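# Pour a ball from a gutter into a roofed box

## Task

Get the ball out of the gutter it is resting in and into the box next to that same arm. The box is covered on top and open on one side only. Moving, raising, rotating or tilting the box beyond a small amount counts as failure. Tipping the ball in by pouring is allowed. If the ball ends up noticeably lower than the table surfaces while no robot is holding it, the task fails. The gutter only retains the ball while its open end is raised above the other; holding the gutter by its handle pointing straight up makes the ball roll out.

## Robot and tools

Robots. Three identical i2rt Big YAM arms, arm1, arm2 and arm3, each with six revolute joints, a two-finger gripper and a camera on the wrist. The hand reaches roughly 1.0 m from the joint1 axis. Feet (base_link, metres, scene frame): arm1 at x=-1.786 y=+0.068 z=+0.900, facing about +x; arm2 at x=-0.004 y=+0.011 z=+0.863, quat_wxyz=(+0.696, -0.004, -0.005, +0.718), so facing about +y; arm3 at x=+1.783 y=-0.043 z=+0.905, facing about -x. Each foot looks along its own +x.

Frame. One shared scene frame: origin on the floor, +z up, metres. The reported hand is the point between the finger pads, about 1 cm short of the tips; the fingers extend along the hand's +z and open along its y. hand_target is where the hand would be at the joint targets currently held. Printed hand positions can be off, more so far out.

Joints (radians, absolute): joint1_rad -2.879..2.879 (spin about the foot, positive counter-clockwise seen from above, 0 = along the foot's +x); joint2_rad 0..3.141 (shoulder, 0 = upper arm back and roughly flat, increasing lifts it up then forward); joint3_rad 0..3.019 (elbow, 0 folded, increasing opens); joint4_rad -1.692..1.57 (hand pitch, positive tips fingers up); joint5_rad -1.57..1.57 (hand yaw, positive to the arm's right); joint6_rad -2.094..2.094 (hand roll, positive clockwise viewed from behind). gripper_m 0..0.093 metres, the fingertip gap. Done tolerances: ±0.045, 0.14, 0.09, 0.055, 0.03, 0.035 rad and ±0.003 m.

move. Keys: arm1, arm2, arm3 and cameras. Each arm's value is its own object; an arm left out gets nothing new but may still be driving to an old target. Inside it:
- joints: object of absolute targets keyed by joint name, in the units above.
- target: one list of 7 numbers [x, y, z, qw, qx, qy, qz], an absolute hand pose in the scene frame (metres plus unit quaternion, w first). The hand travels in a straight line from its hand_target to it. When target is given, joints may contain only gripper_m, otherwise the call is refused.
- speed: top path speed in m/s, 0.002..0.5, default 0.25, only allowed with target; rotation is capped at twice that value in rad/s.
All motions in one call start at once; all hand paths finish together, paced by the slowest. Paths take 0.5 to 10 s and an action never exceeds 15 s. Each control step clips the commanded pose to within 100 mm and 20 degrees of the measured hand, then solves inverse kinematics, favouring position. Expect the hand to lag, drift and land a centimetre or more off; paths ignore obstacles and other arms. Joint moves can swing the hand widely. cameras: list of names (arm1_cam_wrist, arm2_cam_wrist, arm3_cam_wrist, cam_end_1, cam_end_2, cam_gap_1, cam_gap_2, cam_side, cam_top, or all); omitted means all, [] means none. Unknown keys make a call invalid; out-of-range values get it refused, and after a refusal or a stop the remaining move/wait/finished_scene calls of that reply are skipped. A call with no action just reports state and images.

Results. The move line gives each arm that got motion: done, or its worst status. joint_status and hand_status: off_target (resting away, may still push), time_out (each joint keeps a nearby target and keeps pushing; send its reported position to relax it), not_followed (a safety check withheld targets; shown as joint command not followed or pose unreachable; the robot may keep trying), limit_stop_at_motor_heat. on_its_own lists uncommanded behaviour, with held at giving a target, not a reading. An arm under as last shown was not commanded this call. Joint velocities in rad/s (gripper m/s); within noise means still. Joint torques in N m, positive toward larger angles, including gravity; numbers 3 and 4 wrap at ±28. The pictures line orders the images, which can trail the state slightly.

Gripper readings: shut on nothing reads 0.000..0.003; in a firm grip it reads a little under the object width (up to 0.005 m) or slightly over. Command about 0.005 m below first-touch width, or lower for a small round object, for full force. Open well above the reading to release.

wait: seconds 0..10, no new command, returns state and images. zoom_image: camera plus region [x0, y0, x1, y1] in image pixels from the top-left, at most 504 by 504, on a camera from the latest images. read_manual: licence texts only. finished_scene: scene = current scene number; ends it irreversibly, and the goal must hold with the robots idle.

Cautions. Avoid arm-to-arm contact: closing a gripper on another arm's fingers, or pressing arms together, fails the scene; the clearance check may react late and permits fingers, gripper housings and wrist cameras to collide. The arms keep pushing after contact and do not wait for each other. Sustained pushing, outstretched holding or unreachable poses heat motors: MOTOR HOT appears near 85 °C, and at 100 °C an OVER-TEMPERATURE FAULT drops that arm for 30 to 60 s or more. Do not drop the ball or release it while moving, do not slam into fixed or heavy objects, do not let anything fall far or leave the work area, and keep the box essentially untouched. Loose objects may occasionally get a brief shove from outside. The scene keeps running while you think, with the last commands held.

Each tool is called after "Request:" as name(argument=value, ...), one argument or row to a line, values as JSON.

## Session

Request:
move(
)

Request:
zoom_image(
  camera="cam_top",
  region=[150, 60, 450, 420],
)

Request:
zoom_image(
  camera="cam_top",
  region=[450, 60, 850, 420],
)

Scene clock: 0.00 s.
Joint torques (N m): no reading
Heat: arm1: hottest joint3_rad 31 °C; arm2: hottest joint1_rad 31 °C; arm3: hottest joint4_rad 32 °C.
Joint velocities: within noise
arm1.joint_positions: joint1_rad=+0.149 joint2_rad=+0.353 joint3_rad=+1.670 joint4_rad=-1.582 joint5_rad=+0.201 joint6_rad=+0.672 gripper_m=+0.09396
arm1.joint_status: not commanded
arm1.hand: x=-1.7687 y=+0.0405 z=+1.5317 quat_wxyz=(-0.595, -0.273, -0.739, -0.156) (m; scene frame)
arm1.hand_target: x=-1.7743 y=+0.0399 z=+1.5353 quat_wxyz=(-0.601, -0.273, -0.734, -0.160) (m; scene frame)
arm1.hand_status: not commanded
arm2.joint_positions: joint1_rad=-0.649 joint2_rad=+0.499 joint3_rad=+1.418 joint4_rad=-1.591 joint5_rad=+0.015 joint6_rad=-0.130 gripper_m=+0.09396
arm2.joint_status: not commanded
arm2.hand: x=+0.0774 y=+0.1295 z=+1.3848 quat_wxyz=(-0.406, +0.463, -0.771, -0.165) (m; scene frame)
arm2.hand_target: x=+0.0762 y=+0.1280 z=+1.3947 quat_wxyz=(-0.416, +0.460, -0.766, -0.169) (m; scene frame)
arm2.hand_status: not commanded
arm3.joint_positions: joint1_rad=+0.012 joint2_rad=+0.395 joint3_rad=+1.635 joint4_rad=-1.610 joint5_rad=-0.157 joint6_rad=+0.302 gripper_m=+0.09396
arm3.joint_status: not commanded
arm3.hand: x=+1.7346 y=-0.0753 z=+1.5165 quat_wxyz=(-0.158, -0.821, +0.060, +0.545) (m; scene frame)
arm3.hand_target: x=+1.7377 y=-0.0752 z=+1.5220 quat_wxyz=(-0.159, -0.816, +0.059, +0.552) (m; scene frame)
arm3.hand_status: not commanded
pictures: arm1_cam_wrist, arm2_cam_wrist, arm3_cam_wrist, cam_end_1, cam_end_2, cam_gap_1, cam_gap_2, cam_side, cam_top
camera_calibration:
arm1_cam_wrist: T_world_to_cam=[[-0.218995, -0.801078, -0.55706, 0.498847], [-0.682173, 0.533899, -0.499592, -0.458606], [0.697626, 0.270603, -0.663395, 2.36553], [0, 0, 0, 1]] pos_world=[-1.85386, 0.0043469, 1.61805]
arm2_cam_wrist: T_world_to_cam=[[0.851382, -0.508253, 0.12972, -0.180872], [-0.461766, -0.843522, -0.274304, 0.527933], [0.248838, 0.173637, -0.952854, 1.40757], [0, 0, 0, 1]] pos_world=[0.0475162, 0.108989, 1.50948]
arm3_cam_wrist: T_world_to_cam=[[-0.0599742, 0.945838, -0.31905, 0.657686], [0.848529, -0.120035, -0.515354, -0.695089], [-0.525739, -0.301631, -0.795372, 2.22075], [0, 0, 0, 1]] pos_world=[1.79679, -0.0356511, 1.61794]

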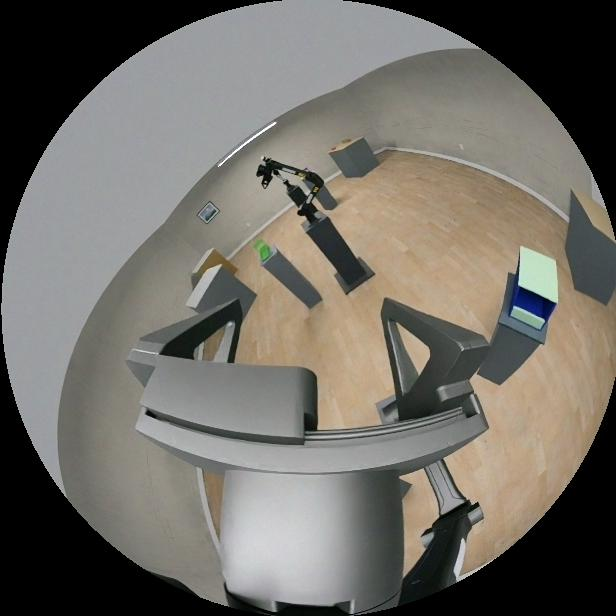

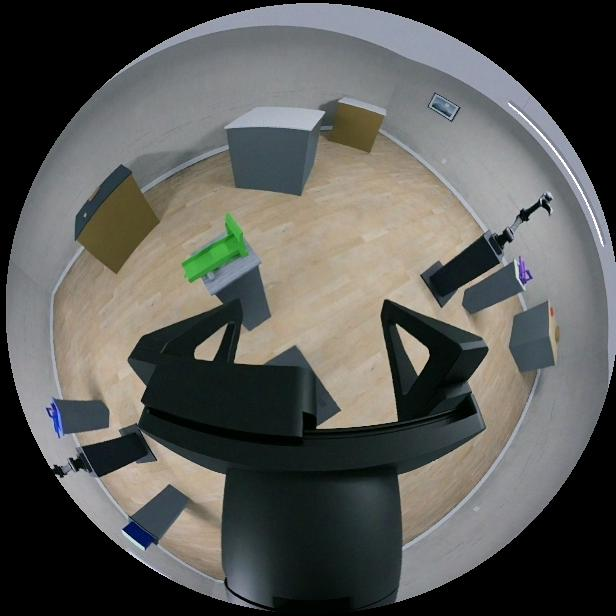

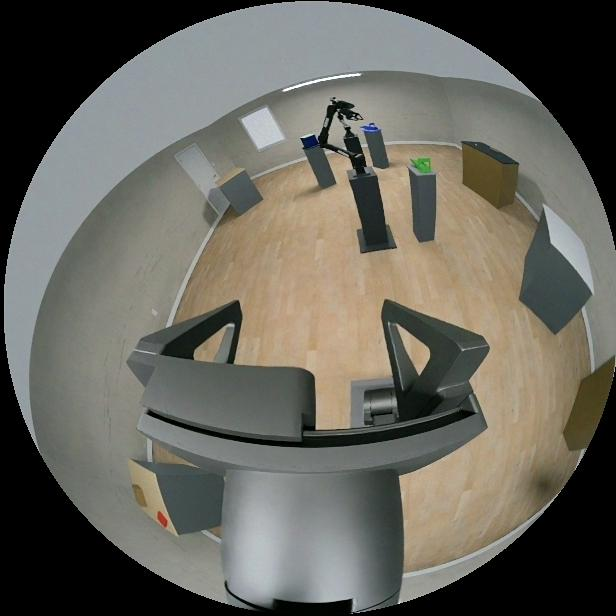

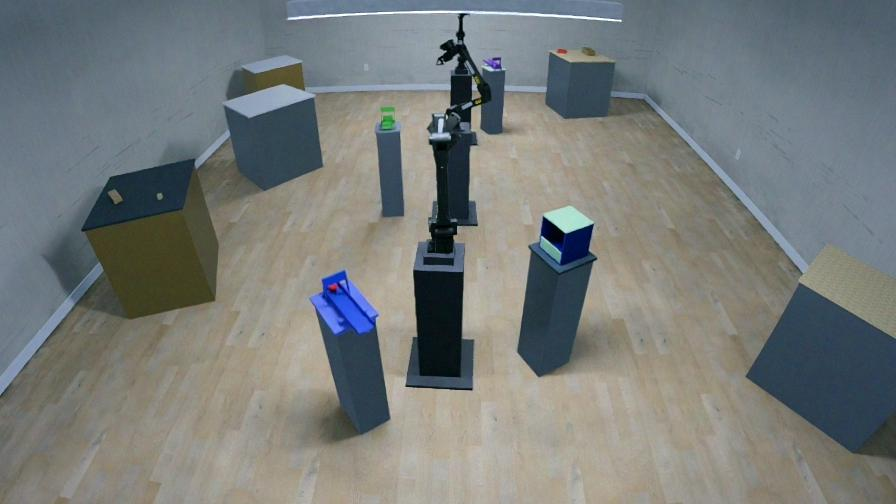

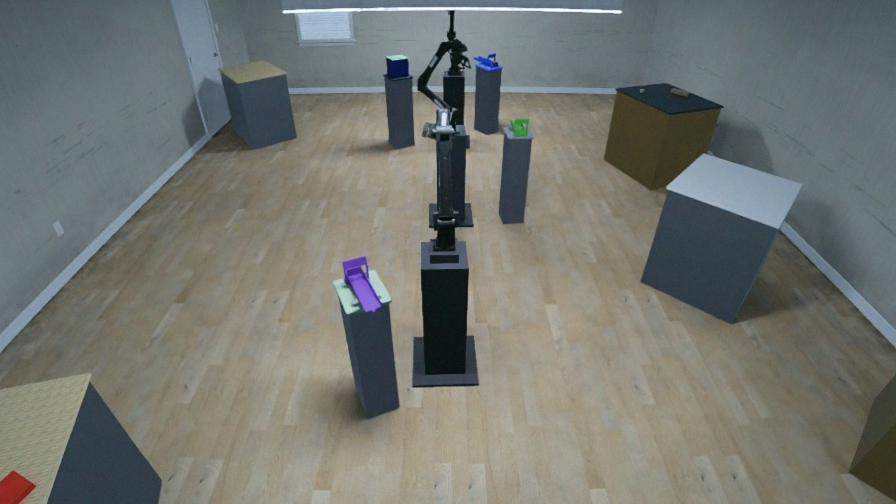

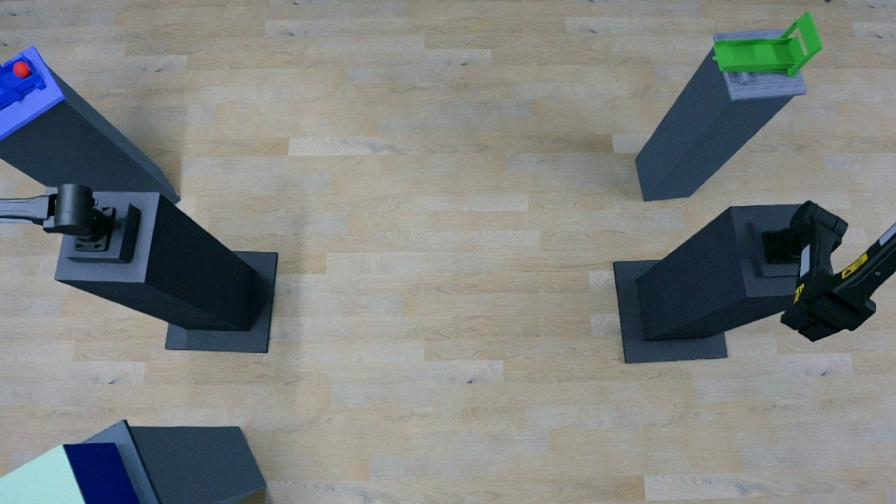

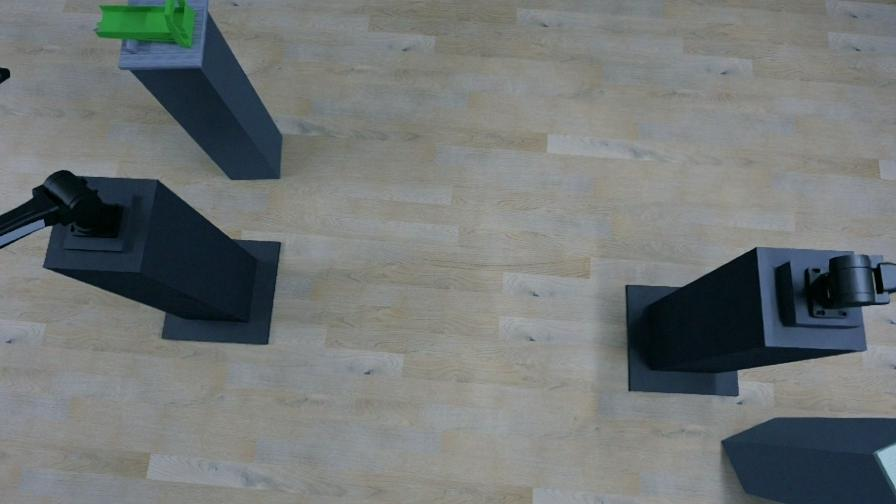

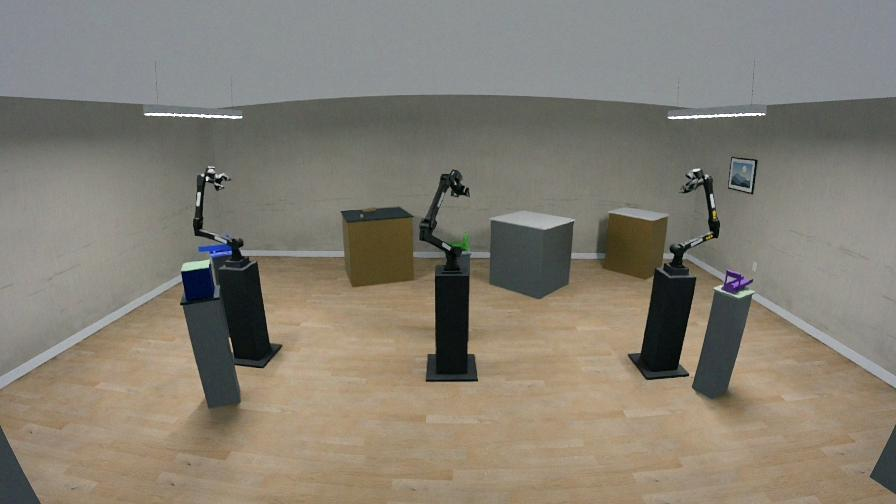

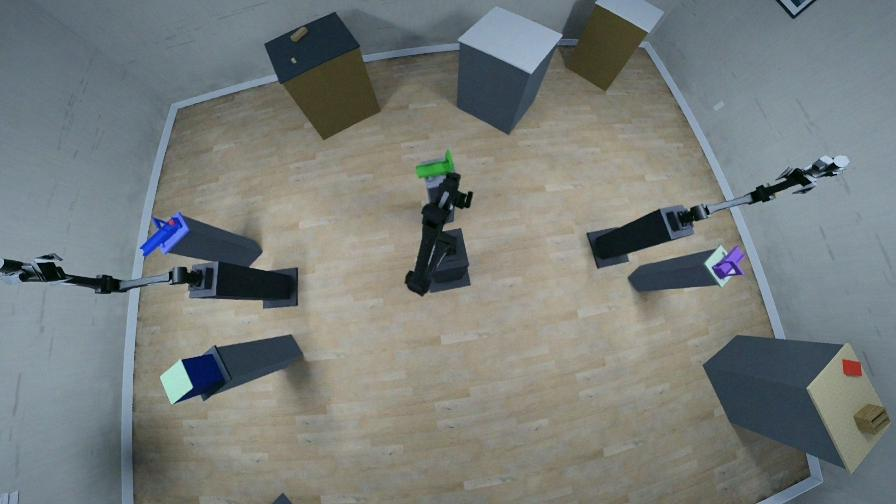

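Scaled by 1.400 from the camera's 896x504 image, which has a finer 1280x720 frame.

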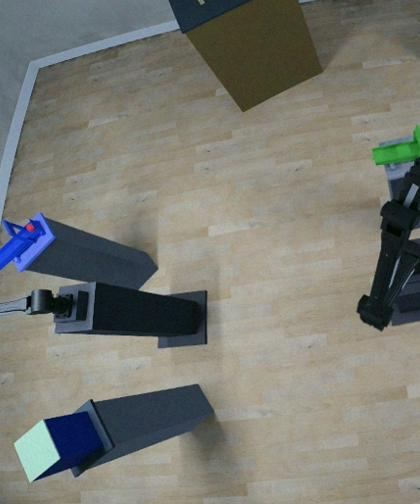

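Scaled by 1.260 from the camera's 896x504 image, which has a finer 1280x720 frame.

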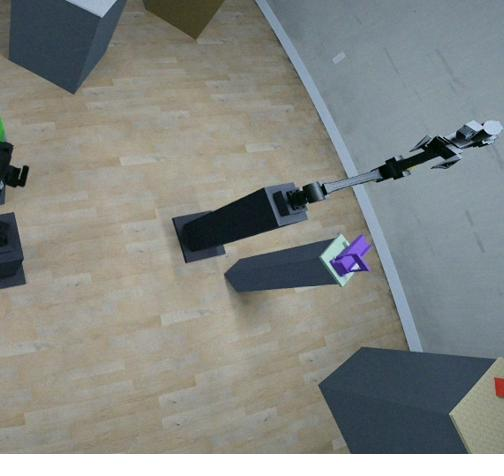

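Request:
move(
  arm1={"joints": {"joint1_rad": -1.4, "joint2_rad": 0.95, "joint3_rad": 0.5, "joint4_rad": 0.2, "joint5_rad": 0, "joint6_rad": 0}},
  cameras=["arm1_cam_wrist"],
)

Request:
zoom_image(
  camera="arm1_cam_wrist",
  region=[200, 180, 420, 360],
)

Request:
move(
  arm1={"joints": {"joint1_rad": 2.167, "joint2_rad": 1.25, "joint3_rad": 1.4, "joint4_rad": -1.2, "joint5_rad": 0, "joint6_rad": 0}},
  cameras=["arm1_cam_wrist", "cam_end_1", "cam_gap_1", "cam_top"],
)

Request:
zoom_image(
  camera="arm1_cam_wrist",
  region=[200, 130, 420, 310],
)

Request:
zoom_image(
  camera="cam_end_1",
  region=[290, 255, 390, 345],
)

Request:
zoom_image(
  camera="cam_end_1",
  region=[510, 190, 610, 280],
)

Request:
zoom_image(
  camera="cam_gap_1",
  region=[0, 30, 90, 150],
)

Scene clock: 8.00 s.
Joint torques (N m): arm1=[-0.03 -3.6 9.55 2.26 -0.03 -0.08] | arm2=[-1.55 2.9 9.51 1.32 0.08 -0.05] | arm3=[1.85 6.65 6.01 1.87 -0.05 -0.04]
Heat: arm1: hottest joint3_rad 32 °C; arm2: hottest joint1_rad 31 °C; arm3: hottest joint4_rad 32 °C.
move: arm1 done
Joint velocities: within noise
arm1.joint_positions: joint1_rad=-1.395 joint2_rad=+0.941 joint3_rad=+0.513 joint4_rad=+0.181 joint5_rad=+0.001 joint6_rad=+0.012 gripper_m=+0.09398
arm1.joint_status: all done
arm1.hand: x=-1.7285 y=-0.3674 z=+1.1622 quat_wxyz=(-0.472, -0.521, -0.587, +0.400) (m; scene frame)
arm1.hand_target: x=-1.7307 y=-0.3670 z=+1.1546 quat_wxyz=(-0.468, -0.520, -0.590, +0.402) (m; scene frame)
arm1.hand_status: not commanded
arm2, arm3: as last shown
pictures: arm1_cam_wrist
camera_calibration:
arm1_cam_wrist: T_world_to_cam=[[-0.990516, -0.135455, -0.0230165, -1.73456], [-0.0882844, 0.755824, -0.648795, 0.883538], [0.105279, -0.64061, -0.760615, 0.957029], [0, 0, 0, 1]] pos_world=[-1.74087, -0.289672, 1.26124]

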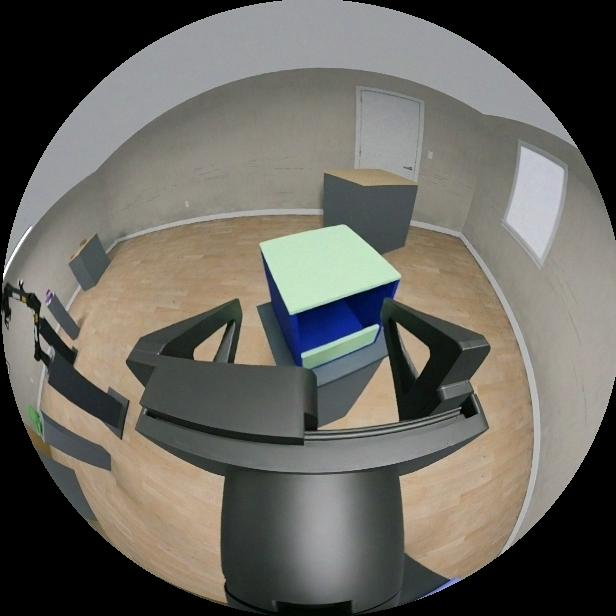

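Scaled by 2.291 from the camera's 616x616 image, which has a finer 880x880 frame.

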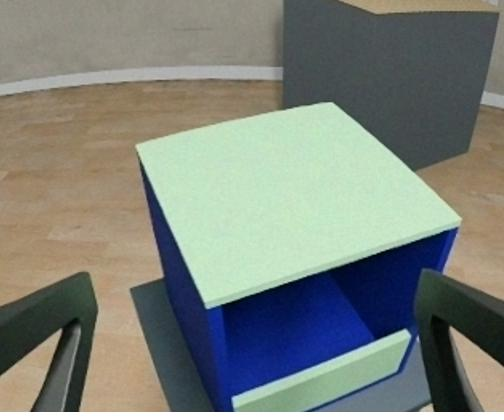

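Scene clock: 10.53 s.
Joint torques (N m): arm1=[0.26 -10.17 14.23 0.35 0.01 -0.05] | arm2=[-1.55 2.9 9.51 1.29 0.07 -0.05] | arm3=[3.02 6.95 6.16 1.91 -0.03 -0.04]
Heat: arm1: hottest joint3_rad 32 °C; arm2: hottest joint1_rad 31 °C; arm3: hottest joint4_rad 32 °C.
move: arm1 done
Joint velocities: within noise
arm1.joint_positions: joint1_rad=+2.167 joint2_rad=+1.256 joint3_rad=+1.353 joint4_rad=-1.188 joint5_rad=+0.000 joint6_rad=+0.010 gripper_m=+0.09404
arm1.joint_status: all done
arm1.hand: x=-2.0364 y=+0.4639 z=+1.2231 quat_wxyz=(-0.114, +0.849, -0.474, -0.202) (m; scene frame)
arm1.hand_target: x=-2.0390 y=+0.4675 z=+1.2474 quat_wxyz=(-0.124, +0.847, -0.468, -0.218) (m; scene frame)
arm1.hand_status: not commanded
arm2, arm3: as last shown
pictures: arm1_cam_wrist, cam_end_1, cam_gap_1, cam_top
camera_calibration:
arm1_cam_wrist: T_world_to_cam=[[0.85224, 0.523144, 0.00250632, 1.49027], [0.516053, -0.841455, 0.160135, 1.24979], [0.0858829, -0.135181, -0.987092, 1.57129], [0, 0, 0, 1]] pos_world=[-2.04997, 0.484422, 1.34713]

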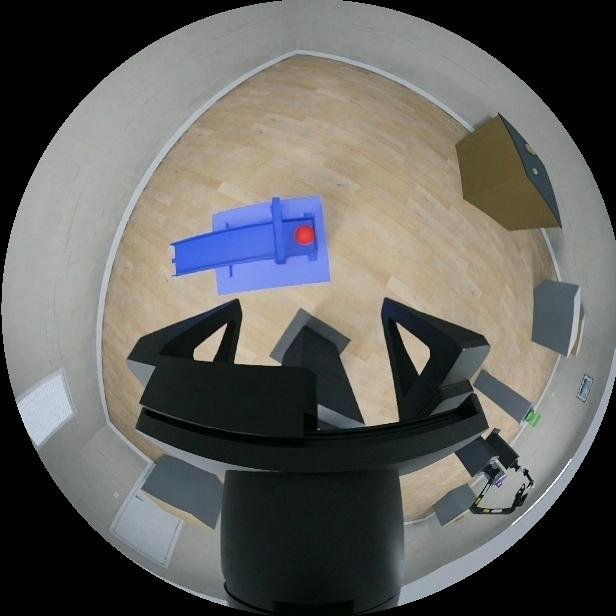

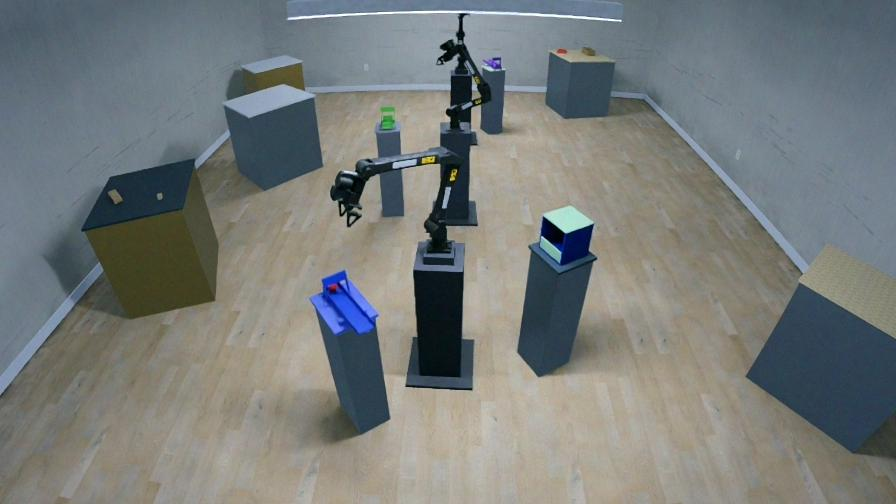

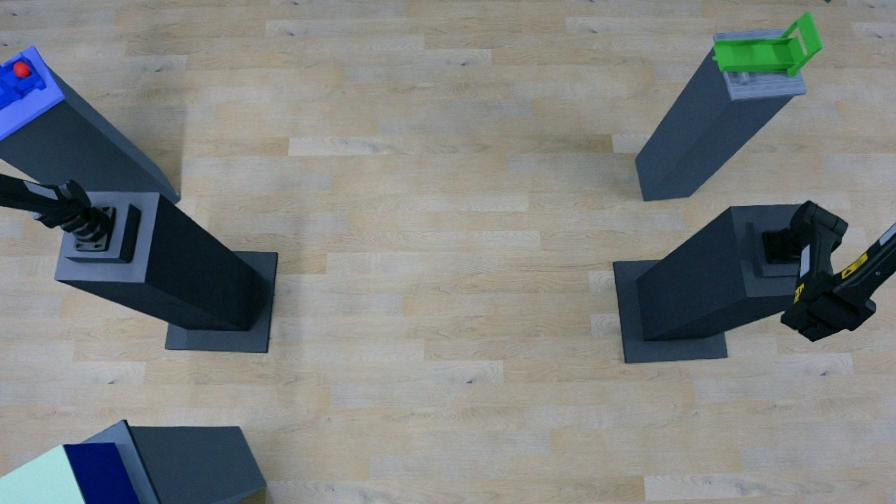

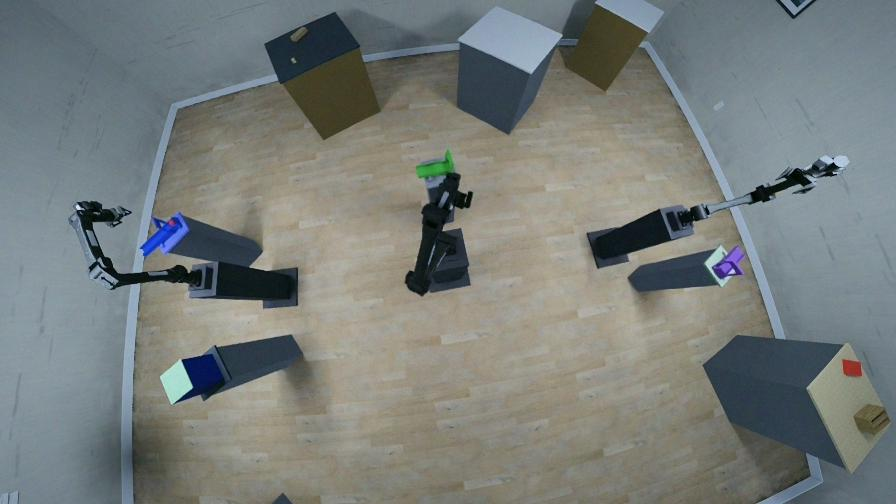

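Scaled by 2.291 from the camera's 616x616 image, which has a finer 880x880 frame.

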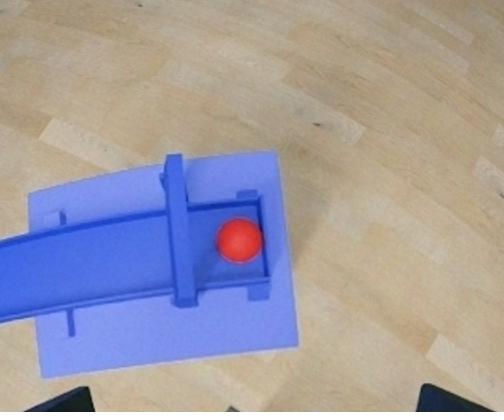

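Scaled by 5.040 from the camera's 896x504 image, which has a finer 1280x720 frame.

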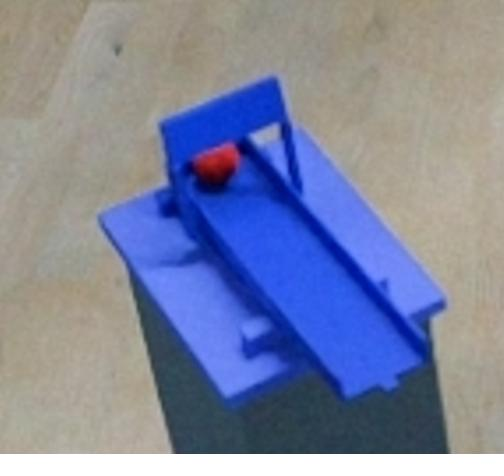

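Scaled by 5.040 from the camera's 896x504 image, which has a finer 1280x720 frame.

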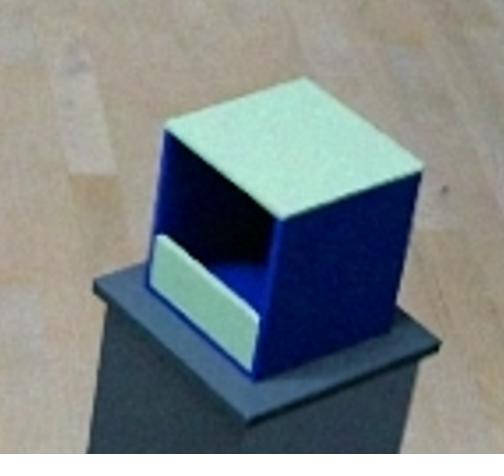

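Scaled by 4.200 from the camera's 896x504 image, which has a finer 1280x720 frame.

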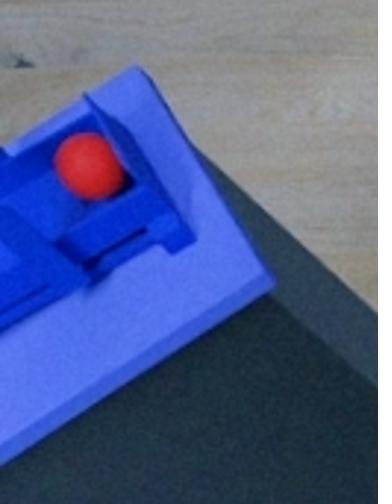

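Request:
move(
  arm1={"target": [-2.113, 0.538, 1.11, -0.105, -0.8876, 0.4454, 0.0527]},
  cameras=["arm1_cam_wrist"],
)

Request:
zoom_image(
  camera="arm1_cam_wrist",
  region=[200, 160, 420, 380],
)

Scene clock: 27.50 s.
Joint torques (N m): arm1=[-0.79 -17.79 14.2 -0.57 -0.28 -0.08] | arm2=[-1.55 2.9 9.51 1.31 0.07 -0.05] | arm3=[1.96 6.36 6.04 1.94 -0.09 0]
Heat: arm1: hottest joint3_rad 33 °C; arm2: hottest joint1_rad 31 °C; arm3: hottest joint4_rad 32 °C.
move: arm1 off_target
Joint velocities: within noise
arm1.joint_positions: joint1_rad=+2.154 joint2_rad=+1.837 joint3_rad=+1.736 joint4_rad=-1.527 joint5_rad=-0.237 joint6_rad=-0.099 gripper_m=+0.09404
arm1.joint_status: not commanded
arm1.hand: x=-2.1108 y=+0.5214 z=+1.0899 quat_wxyz=(+0.115, +0.887, -0.447, -0.032) (m; scene frame)
arm1.hand_target: x=-2.1123 y=+0.5371 z=+1.1101 quat_wxyz=(+0.104, +0.888, -0.446, -0.053) (m; scene frame)
arm1.hand_status: off_target (0.026 m and 2.7 deg from the pose sent, 0.155 m and 30.9 deg at the start)
arm2, arm3: as last shown
pictures: arm1_cam_wrist
camera_calibration:
arm1_cam_wrist: T_world_to_cam=[[0.785518, 0.573476, -0.232567, 1.61303], [0.577529, -0.544335, 0.608407, 0.844205], [0.222312, -0.612229, -0.758784, 1.74186], [0, 0, 0, 1]] pos_world=[-2.14185, 0.600914, 1.18321]

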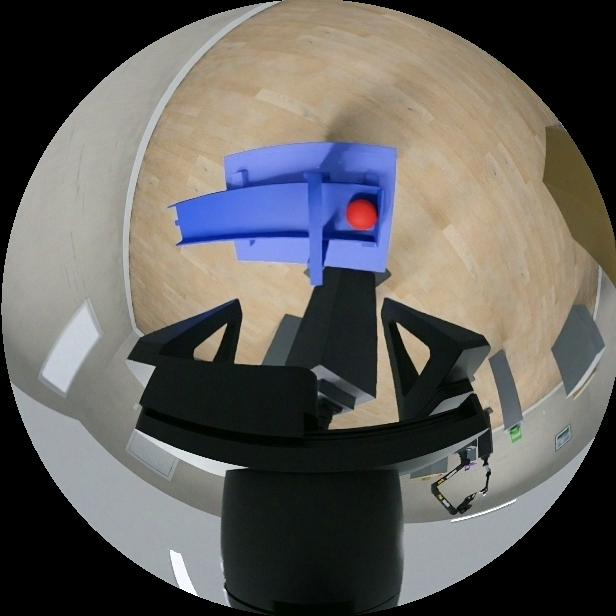

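Scaled by 2.291 from the camera's 616x616 image, which has a finer 880x880 frame.

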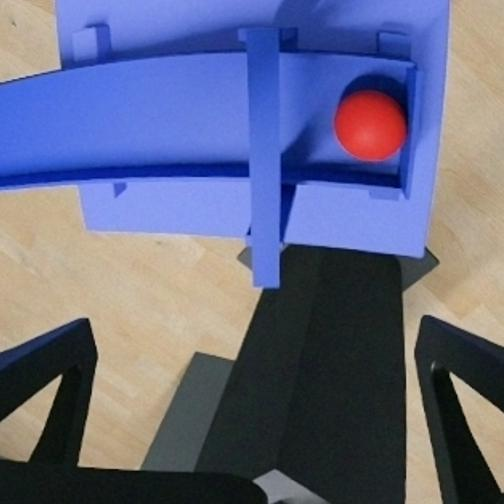

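Request:
move(
  arm1={"target": [-2.150, 0.528, 0.977, -0.105, -0.8876, 0.4454, 0.0527], "speed": 0.12},
  cameras=[],
)

Request:
move(
  arm1={"joints": {"gripper_m": 0.04}},
  cameras=["arm1_cam_wrist"],
)

Request:
zoom_image(
  camera="arm1_cam_wrist",
  region=[200, 180, 420, 400],
)

Scene clock: 39.63 s.
Joint torques (N m): arm1=[0.85 -18.2 8.43 0.49 -0.28 0.11] | arm2=[-1.61 2.9 9.51 1.31 0.07 -0.05] | arm3=[2.02 7.06 6.05 1.85 0 -0.05]
Heat: arm1: hottest joint3_rad 34 °C; arm2: hottest joint1_rad 31 °C; arm3: hottest joint4_rad 32 °C.
move: arm1 off_target
Joint velocities: within noise
arm1.joint_positions: joint1_rad=+2.195 joint2_rad=+1.926 joint3_rad=+1.609 joint4_rad=-1.232 joint5_rad=-0.238 joint6_rad=-0.056 gripper_m=+0.09404
arm1.joint_status: not commanded
arm1.hand: x=-2.1461 y=+0.5336 z=+0.9921 quat_wxyz=(+0.098, +0.889, -0.444, -0.061) (m; scene frame)
arm1.hand_target: x=-2.1498 y=+0.5277 z=+0.9773 quat_wxyz=(+0.105, +0.888, -0.445, -0.053) (m; scene frame)
arm1.hand_status: off_target (0.017 m and 1.3 deg from the pose sent, 0.120 m and 2.7 deg at the start)
arm2, arm3: as last shown
pictures: none
No camera images: "cameras" was empty.

Scene clock: 40.23 s.
Joint torques (N m): arm1=[0.85 -17.85 8.43 0.46 -0.27 0.11] | arm2=[-1.61 2.84 9.52 1.31 0.08 -0.05] | arm3=[1.9 7 5.96 1.76 -0.03 -0.02]
Heat: arm1: hottest joint3_rad 34 °C; arm2: hottest joint1_rad 31 °C; arm3: hottest joint4_rad 32 °C.
move: arm1 done
Joint velocities: within noise
arm1.joint_positions: joint1_rad=+2.195 joint2_rad=+1.926 joint3_rad=+1.609 joint4_rad=-1.232 joint5_rad=-0.238 joint6_rad=-0.055 gripper_m=+0.04013
arm1.joint_status: all done
arm1.hand: x=-2.1462 y=+0.5336 z=+0.9921 quat_wxyz=(+0.098, +0.889, -0.444, -0.061) (m; scene frame)
arm1.hand_target: x=-2.1498 y=+0.5277 z=+0.9773 quat_wxyz=(+0.105, +0.888, -0.445, -0.053) (m; scene frame)
arm1.hand_status: not commanded
arm2, arm3: as last shown
pictures: arm1_cam_wrist
camera_calibration:
arm1_cam_wrist: T_world_to_cam=[[0.777199, 0.586377, -0.228308, 1.58214], [0.598819, -0.577734, 0.554652, 1.04755], [0.193334, -0.56779, -0.800148, 1.6381], [0, 0, 0, 1]] pos_world=[-2.17363, 0.607576, 1.09091]

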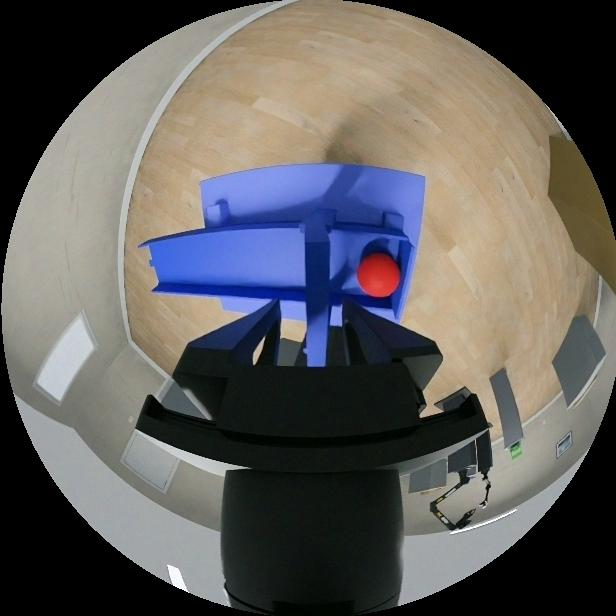

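Scaled by 2.291 from the camera's 616x616 image, which has a finer 880x880 frame.

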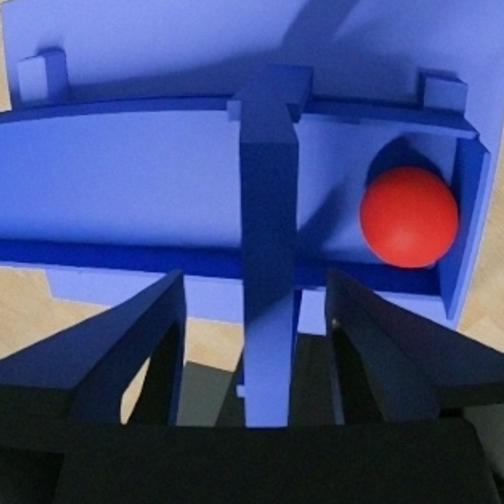

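Request:
move(
  arm1={"joints": {"gripper_m": 0.014}},
  cameras=[],
)

Request:
move(
  arm1={"joints": {"gripper_m": 0.0}},
  cameras=["arm1_cam_wrist"],
)

Request:
move(
  arm1={"target": [-2.148, 0.530, 1.08, -0.1552, -0.8802, 0.4417, 0.0779], "speed": 0.1},
  cameras=["arm1_cam_wrist", "cam_side"],
)

Scene clock: 52.57 s.
Joint torques (N m): arm1=[0.85 -17.61 8.4 0.47 -0.23 0.11] | arm2=[-1.55 2.9 9.52 1.31 0.07 -0.05] | arm3=[1.61 6.01 6.08 1.84 0 -0.07]
Heat: arm1: hottest joint3_rad 35 °C; arm2: hottest joint1_rad 31 °C; arm3: hottest joint4_rad 32 °C.
move: arm1 done
Joint velocities: within noise
arm1.joint_positions: joint1_rad=+2.195 joint2_rad=+1.926 joint3_rad=+1.609 joint4_rad=-1.232 joint5_rad=-0.239 joint6_rad=-0.055 gripper_m=+0.01413
arm1.joint_status: all done
arm1.hand: x=-2.1463 y=+0.5335 z=+0.9922 quat_wxyz=(+0.099, +0.889, -0.444, -0.061) (m; scene frame)
arm1.hand_target: x=-2.1498 y=+0.5277 z=+0.9772 quat_wxyz=(+0.105, +0.888, -0.445, -0.053) (m; scene frame)
arm1.hand_status: not commanded
arm2, arm3: as last shown
pictures: none
No camera images: "cameras" was empty.

Scene clock: 53.03 s.
Joint torques (N m): arm1=[0.91 -17.73 8.4 0.47 -0.21 0.11] | arm2=[-1.61 2.9 9.52 1.29 0.08 -0.05] | arm3=[2.08 6.59 6.15 1.96 -0.04 -0.05]
Heat: arm1: hottest joint3_rad 35 °C; arm2: hottest joint1_rad 31 °C; arm3: hottest joint4_rad 32 °C.
move: arm1 off_target
Joint velocities: within noise
arm1.joint_positions: joint1_rad=+2.195 joint2_rad=+1.926 joint3_rad=+1.609 joint4_rad=-1.232 joint5_rad=-0.239 joint6_rad=-0.055 gripper_m=+0.01156
arm1.joint_status: gripper_m off_target (ended at +0.01160, target +0.00000)
arm1.hand: x=-2.1463 y=+0.5335 z=+0.9922 quat_wxyz=(+0.099, +0.888, -0.444, -0.061) (m; scene frame)
arm1.hand_target: x=-2.1497 y=+0.5277 z=+0.9772 quat_wxyz=(+0.105, +0.888, -0.445, -0.052) (m; scene frame)
arm1.hand_status: not commanded
arm2, arm3: as last shown
pictures: arm1_cam_wrist
camera_calibration:
arm1_cam_wrist: T_world_to_cam=[[0.777198, 0.585935, -0.229439, 1.58366], [0.599113, -0.577529, 0.554548, 1.04812], [0.192422, -0.568454, -0.799896, 1.63633], [0, 0, 0, 1]] pos_world=[-2.17363, 0.607577, 1.09101]

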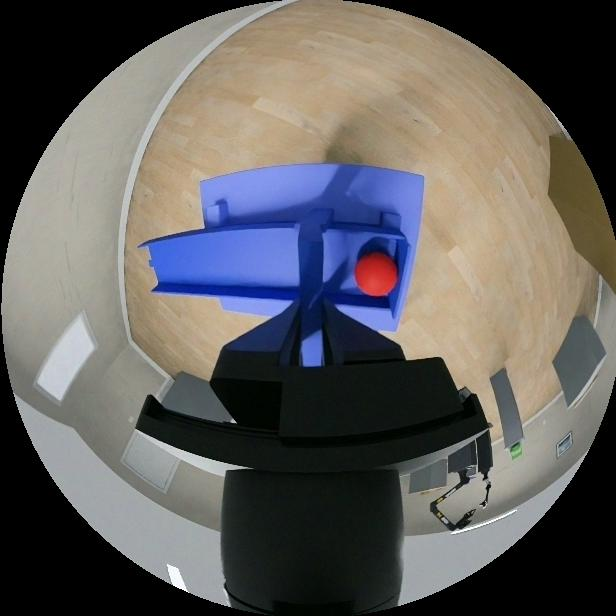

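Scene clock: 54.83 s.
Joint torques (N m): arm1=[-0.44 -19.66 14.53 -0.66 -0.57 -0.09] | arm2=[-1.61 2.9 9.52 1.31 0.08 -0.05] | arm3=[1.9 6.77 5.94 1.89 0.04 0.01]
Heat: arm1: hottest joint3_rad 35 °C; arm2: hottest joint1_rad 31 °C; arm3: hottest joint4_rad 32 °C.
move: arm1 off_target
Joint velocities: within noise
arm1.joint_positions: joint1_rad=+2.179 joint2_rad=+1.896 joint3_rad=+1.703 joint4_rad=-1.456 joint5_rad=-0.344 joint6_rad=-0.075 gripper_m=+0.01156
arm1.joint_status: not commanded
arm1.hand: x=-2.1419 y=+0.5115 z=+1.0497 quat_wxyz=(+0.167, +0.878, -0.446, -0.047) (m; scene frame)
arm1.hand_target: x=-2.1469 y=+0.5284 z=+1.0802 quat_wxyz=(+0.155, +0.880, -0.442, -0.078) (m; scene frame)
arm1.hand_status: off_target (0.036 m and 3.9 deg from the pose sent, 0.088 m and 6.8 deg at the start)
arm2.joint_positions: joint1_rad=-0.649 joint2_rad=+0.499 joint3_rad=+1.418 joint4_rad=-1.591 joint5_rad=+0.015 joint6_rad=-0.130 gripper_m=+0.09396
arm2.joint_status: not commanded
arm2.hand: x=+0.0774 y=+0.1295 z=+1.3848 quat_wxyz=(-0.406, +0.463, -0.771, -0.165) (m; scene frame)
arm2.hand_target: x=+0.0762 y=+0.1280 z=+1.3947 quat_wxyz=(-0.416, +0.460, -0.766, -0.169) (m; scene frame)
arm2.hand_status: not commanded
arm3.joint_positions: joint1_rad=+0.012 joint2_rad=+0.395 joint3_rad=+1.635 joint4_rad=-1.610 joint5_rad=-0.157 joint6_rad=+0.302 gripper_m=+0.09396
arm3.joint_status: not commanded
arm3.hand: x=+1.7346 y=-0.0753 z=+1.5165 quat_wxyz=(-0.158, -0.821, +0.060, +0.545) (m; scene frame)
arm3.hand_target: x=+1.7377 y=-0.0752 z=+1.5220 quat_wxyz=(-0.159, -0.816, +0.059, +0.552) (m; scene frame)
arm3.hand_status: not commanded
pictures: arm1_cam_wrist, cam_side
camera_calibration:
arm1_cam_wrist: T_world_to_cam=[[0.768418, 0.545391, -0.334789, 1.71889], [0.618623, -0.499128, 0.606775, 0.947854], [0.163827, -0.673365, -0.72093, 1.57855], [0, 0, 0, 1]] pos_world=[-2.1658, 0.598575, 1.13836]

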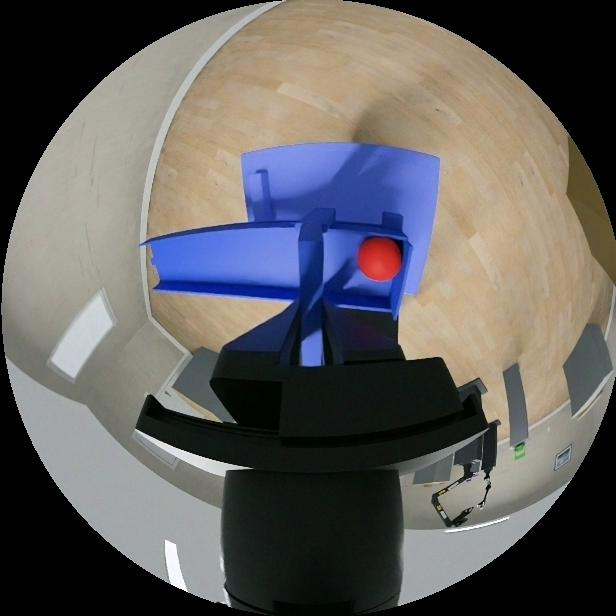

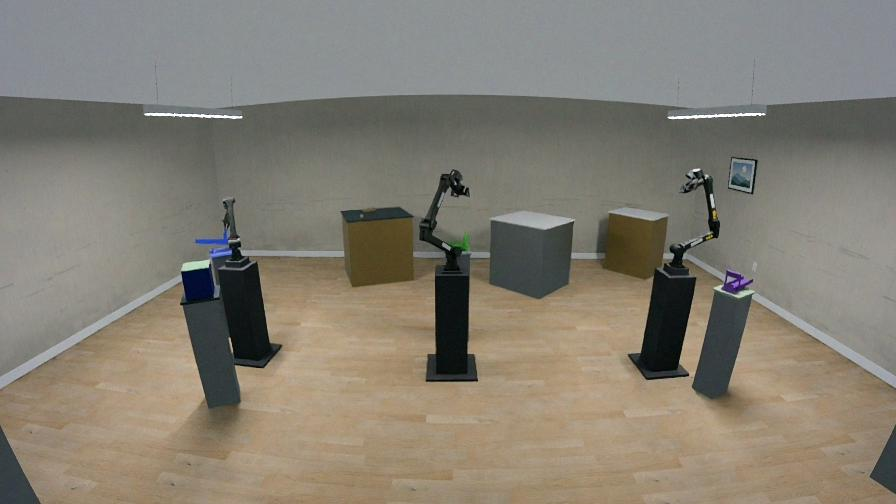

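Request:
move(
  arm1={"target": [-2.027, 0.387, 1.17, -0.1554, -0.8813, 0.4394, 0.0775], "speed": 0.2},
  cameras=[],
)

Request:
move(
  arm1={"target": [-1.617, 0.4305, 1.17, -0.0828, -0.4699, 0.8654, 0.1526], "speed": 0.3},
  cameras=[],
)

Request:
move(
  arm1={"target": [-1.386, 0.082, 1.18, 0.0212, 0.12, 0.9774, 0.1723], "speed": 0.3},
  cameras=[],
)

Request:
move(
  arm1={"target": [-1.596, -0.261, 1.18, 0.1162, 0.6589, 0.7318, 0.129], "speed": 0.3},
  cameras=["arm1_cam_wrist"],
)

Request:
move(
  arm1={"target": [-1.932, -0.19, 1.17, 0.1684, 0.9556, 0.2382, 0.042], "speed": 0.25},
  cameras=["arm1_cam_wrist", "cam_end_1"],
)

Request:
zoom_image(
  camera="arm1_cam_wrist",
  region=[80, 130, 320, 370],
)

Request:
zoom_image(
  camera="cam_end_1",
  region=[430, 160, 630, 300],
)

Scene clock: 83.07 s.
Joint torques (N m): arm1=[-0.32 -11.11 9.4 -0.49 -0.53 -0.07] | arm2=[-1.61 2.9 9.51 1.31 0.08 -0.05] | arm3=[1.49 7.3 6.16 2.06 -0.01 -0.01]
Heat: arm1: hottest joint3_rad 37 °C; arm2: hottest joint1_rad 31 °C; arm3: hottest joint4_rad 32 °C.
move: arm1 done
Joint velocities: within noise
arm1.joint_positions: joint1_rad=+2.111 joint2_rad=+1.385 joint3_rad=+1.384 joint4_rad=-1.595 joint5_rad=-0.344 joint6_rad=-0.153 gripper_m=+0.01156
arm1.joint_status: not commanded
arm1.hand: x=-2.0314 y=+0.3877 z=+1.1721 quat_wxyz=(+0.148, +0.883, -0.438, -0.081) (m; scene frame)
arm1.hand_target: x=-2.0271 y=+0.3869 z=+1.1700 quat_wxyz=(+0.156, +0.881, -0.439, -0.078) (m; scene frame)
arm1.hand_status: done (0.005 m and 1.0 deg from the pose sent, 0.208 m and 3.9 deg at the start)
arm2, arm3: as last shown
pictures: none
No camera images: "cameras" was empty.

Scene clock: 85.83 s.
Joint torques (N m): arm1=[0.21 -10.11 15.3 0.05 -0.53 0.1] | arm2=[-1.61 2.84 9.52 1.31 0.07 -0.05] | arm3=[2.26 6.48 6 1.91 0.02 -0.01]
Heat: arm1: hottest joint3_rad 37 °C; arm2: hottest joint1_rad 31 °C; arm3: hottest joint4_rad 32 °C.
move: arm1 off_target
Joint velocities: within noise
arm1.joint_positions: joint1_rad=+1.004 joint2_rad=+1.369 joint3_rad=+1.277 joint4_rad=-1.564 joint5_rad=-0.355 joint6_rad=-0.040 gripper_m=+0.01157
arm1.joint_status: not commanded
arm1.hand: x=-1.6275 y=+0.4110 z=+1.1435 quat_wxyz=(+0.113, +0.469, -0.866, -0.133) (m; scene frame)
arm1.hand_target: x=-1.6180 y=+0.4286 z=+1.1701 quat_wxyz=(+0.083, +0.470, -0.865, -0.153) (m; scene frame)
arm1.hand_status: off_target (0.035 m and 4.1 deg from the pose sent, 0.417 m and 70.1 deg at the start)
arm2, arm3: as last shown
pictures: none
No camera images: "cameras" was empty.

Scene clock: 88.57 s.
Joint torques (N m): arm1=[0.26 -9.52 15.41 0.17 -0.39 0.11] | arm2=[-1.61 2.9 9.52 1.31 0.07 -0.05] | arm3=[2.37 7.12 6.12 2.02 0.02 -0.03]
Heat: arm1: hottest joint3_rad 37 °C; arm2: hottest joint1_rad 31 °C; arm3: hottest joint4_rad 32 °C.
move: arm1 off_target
Joint velocities: within noise
arm1.joint_positions: joint1_rad=-0.084 joint2_rad=+1.354 joint3_rad=+1.276 joint4_rad=-1.537 joint5_rad=-0.347 joint6_rad=+0.120 gripper_m=+0.01159
arm1.joint_status: not commanded
arm1.hand: x=-1.4080 y=+0.0833 z=+1.1527 quat_wxyz=(+0.015, -0.121, -0.978, -0.170) (m; scene frame)
arm1.hand_target: x=-1.3880 y=+0.0820 z=+1.1800 quat_wxyz=(-0.021, -0.120, -0.977, -0.173) (m; scene frame)
arm1.hand_status: off_target (0.035 m and 4.2 deg from the pose sent, 0.410 m and 71.7 deg at the start)
arm2, arm3: as last shown
pictures: none
No camera images: "cameras" was empty.

Scene clock: 91.27 s.
Joint torques (N m): arm1=[0.26 -9.23 15.79 0.42 -0.39 0.1] | arm2=[-1.55 2.9 9.51 1.31 0.08 -0.05] | arm3=[1.73 6.89 6.08 2.02 0.01 -0.09]
Heat: arm1: hottest joint3_rad 37 °C; arm2: hottest joint1_rad 31 °C; arm3: hottest joint4_rad 32 °C.
move: arm1 off_target
Joint velocities: within noise
arm1.joint_positions: joint1_rad=-1.149 joint2_rad=+1.273 joint3_rad=+1.195 joint4_rad=-1.494 joint5_rad=-0.321 joint6_rad=+0.283 gripper_m=+0.01161
arm1.joint_status: not commanded
arm1.hand: x=-1.6051 y=-0.2395 z=+1.1486 quat_wxyz=(-0.076, -0.660, -0.733, -0.145) (m; scene frame)
arm1.hand_target: x=-1.5970 y=-0.2588 z=+1.1800 quat_wxyz=(-0.116, -0.659, -0.732, -0.129) (m; scene frame)
arm1.hand_status: off_target (0.039 m and 4.9 deg from the pose sent, 0.393 m and 70.7 deg at the start)
arm2, arm3: as last shown
pictures: arm1_cam_wrist
camera_calibration:
arm1_cam_wrist: T_world_to_cam=[[-0.945873, -0.085137, -0.313171, -1.17836], [-0.271762, 0.735257, 0.620921, -0.968912], [0.177398, 0.672421, -0.718596, 1.39762], [0, 0, 0, 1]] pos_world=[-1.62582, -0.327714, 1.23692]

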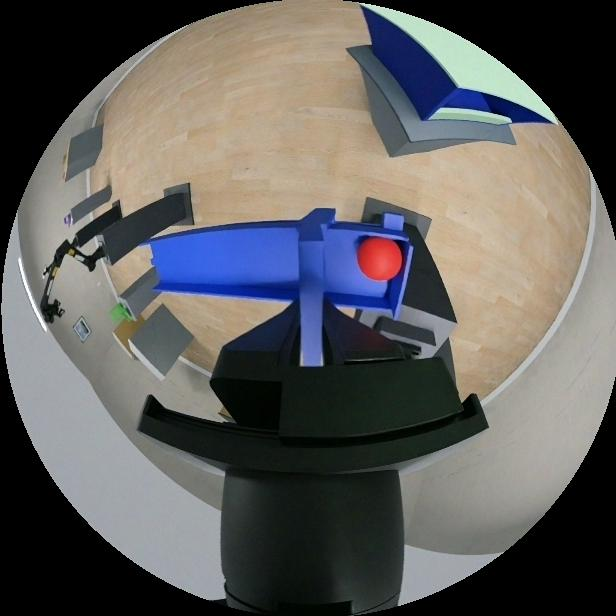

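Scene clock: 94.23 s.
Joint torques (N m): arm1=[0.09 -4.72 10.76 0.77 -0.35 0.11] | arm2=[-1.61 2.9 9.51 1.31 0.07 -0.05] | arm3=[2.55 6.89 5.79 1.84 -0.05 -0.05]
Heat: arm1: hottest joint3_rad 37 °C; arm2: hottest joint1_rad 31 °C; arm3: hottest joint4_rad 32 °C.
move: arm1 done
Joint velocities: within noise
arm1.joint_positions: joint1_rad=-2.206 joint2_rad=+1.003 joint3_rad=+1.049 joint4_rad=-1.495 joint5_rad=-0.299 joint6_rad=+0.415 gripper_m=+0.01162
arm1.joint_status: not commanded
arm1.hand: x=-1.9279 y=-0.1856 z=+1.1660 quat_wxyz=(-0.160, -0.955, -0.245, -0.048) (m; scene frame)
arm1.hand_target: x=-1.9320 y=-0.1899 z=+1.1701 quat_wxyz=(-0.168, -0.956, -0.238, -0.042) (m; scene frame)
arm1.hand_status: done (0.007 m and 1.4 deg from the pose sent, 0.331 m and 68.9 deg at the start)
arm2, arm3: as last shown
pictures: arm1_cam_wrist, cam_end_1
camera_calibration:
arm1_cam_wrist: T_world_to_cam=[[-0.451499, 0.829605, -0.328489, -0.332918], [0.608585, 0.555547, 0.566561, 0.620188], [0.652513, 0.0558883, -0.755714, 2.27595], [0, 0, 0, 1]] pos_world=[-2.01284, -0.195553, 1.25923]

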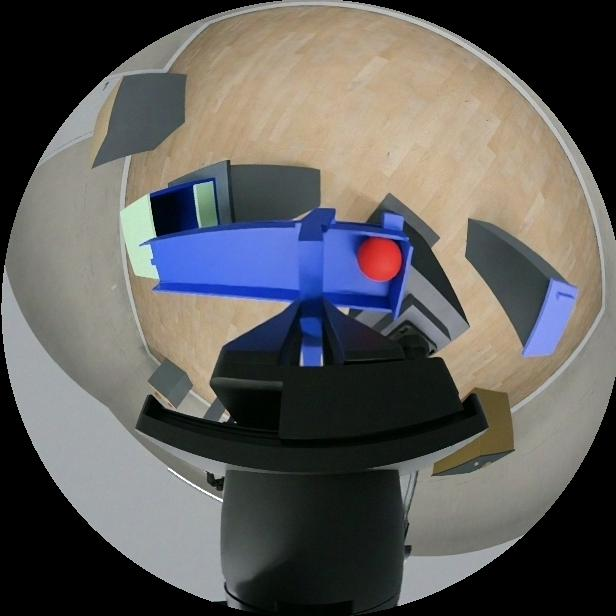

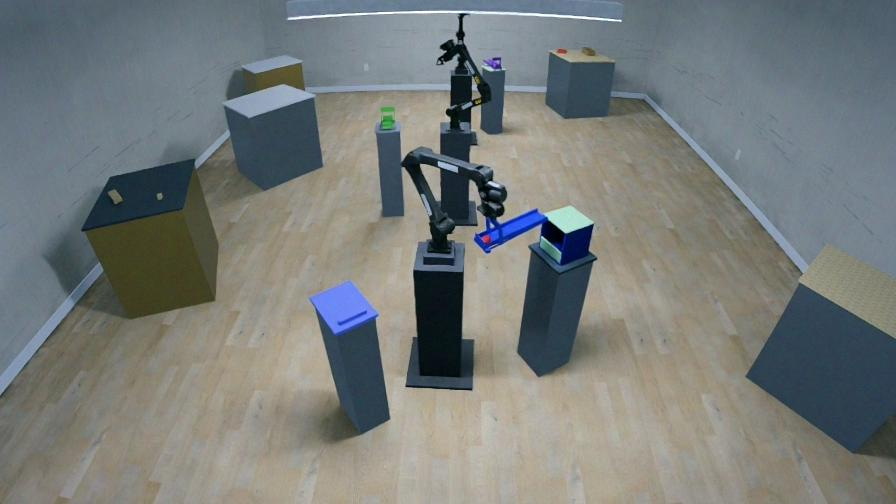

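Scaled by 2.100 from the camera's 616x616 image, which has a finer 880x880 frame.

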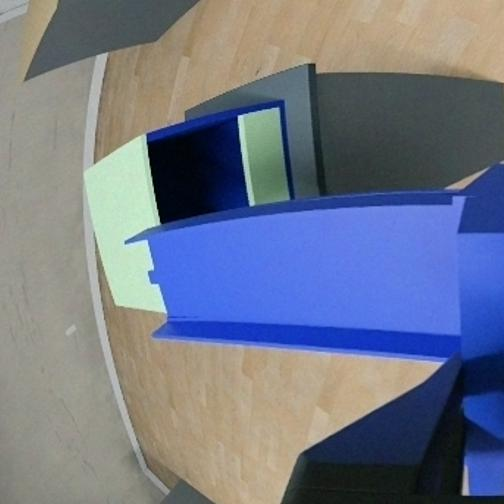

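Scaled by 2.520 from the camera's 896x504 image, which has a finer 1280x720 frame.

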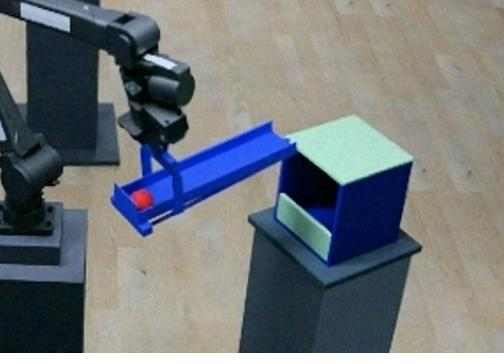

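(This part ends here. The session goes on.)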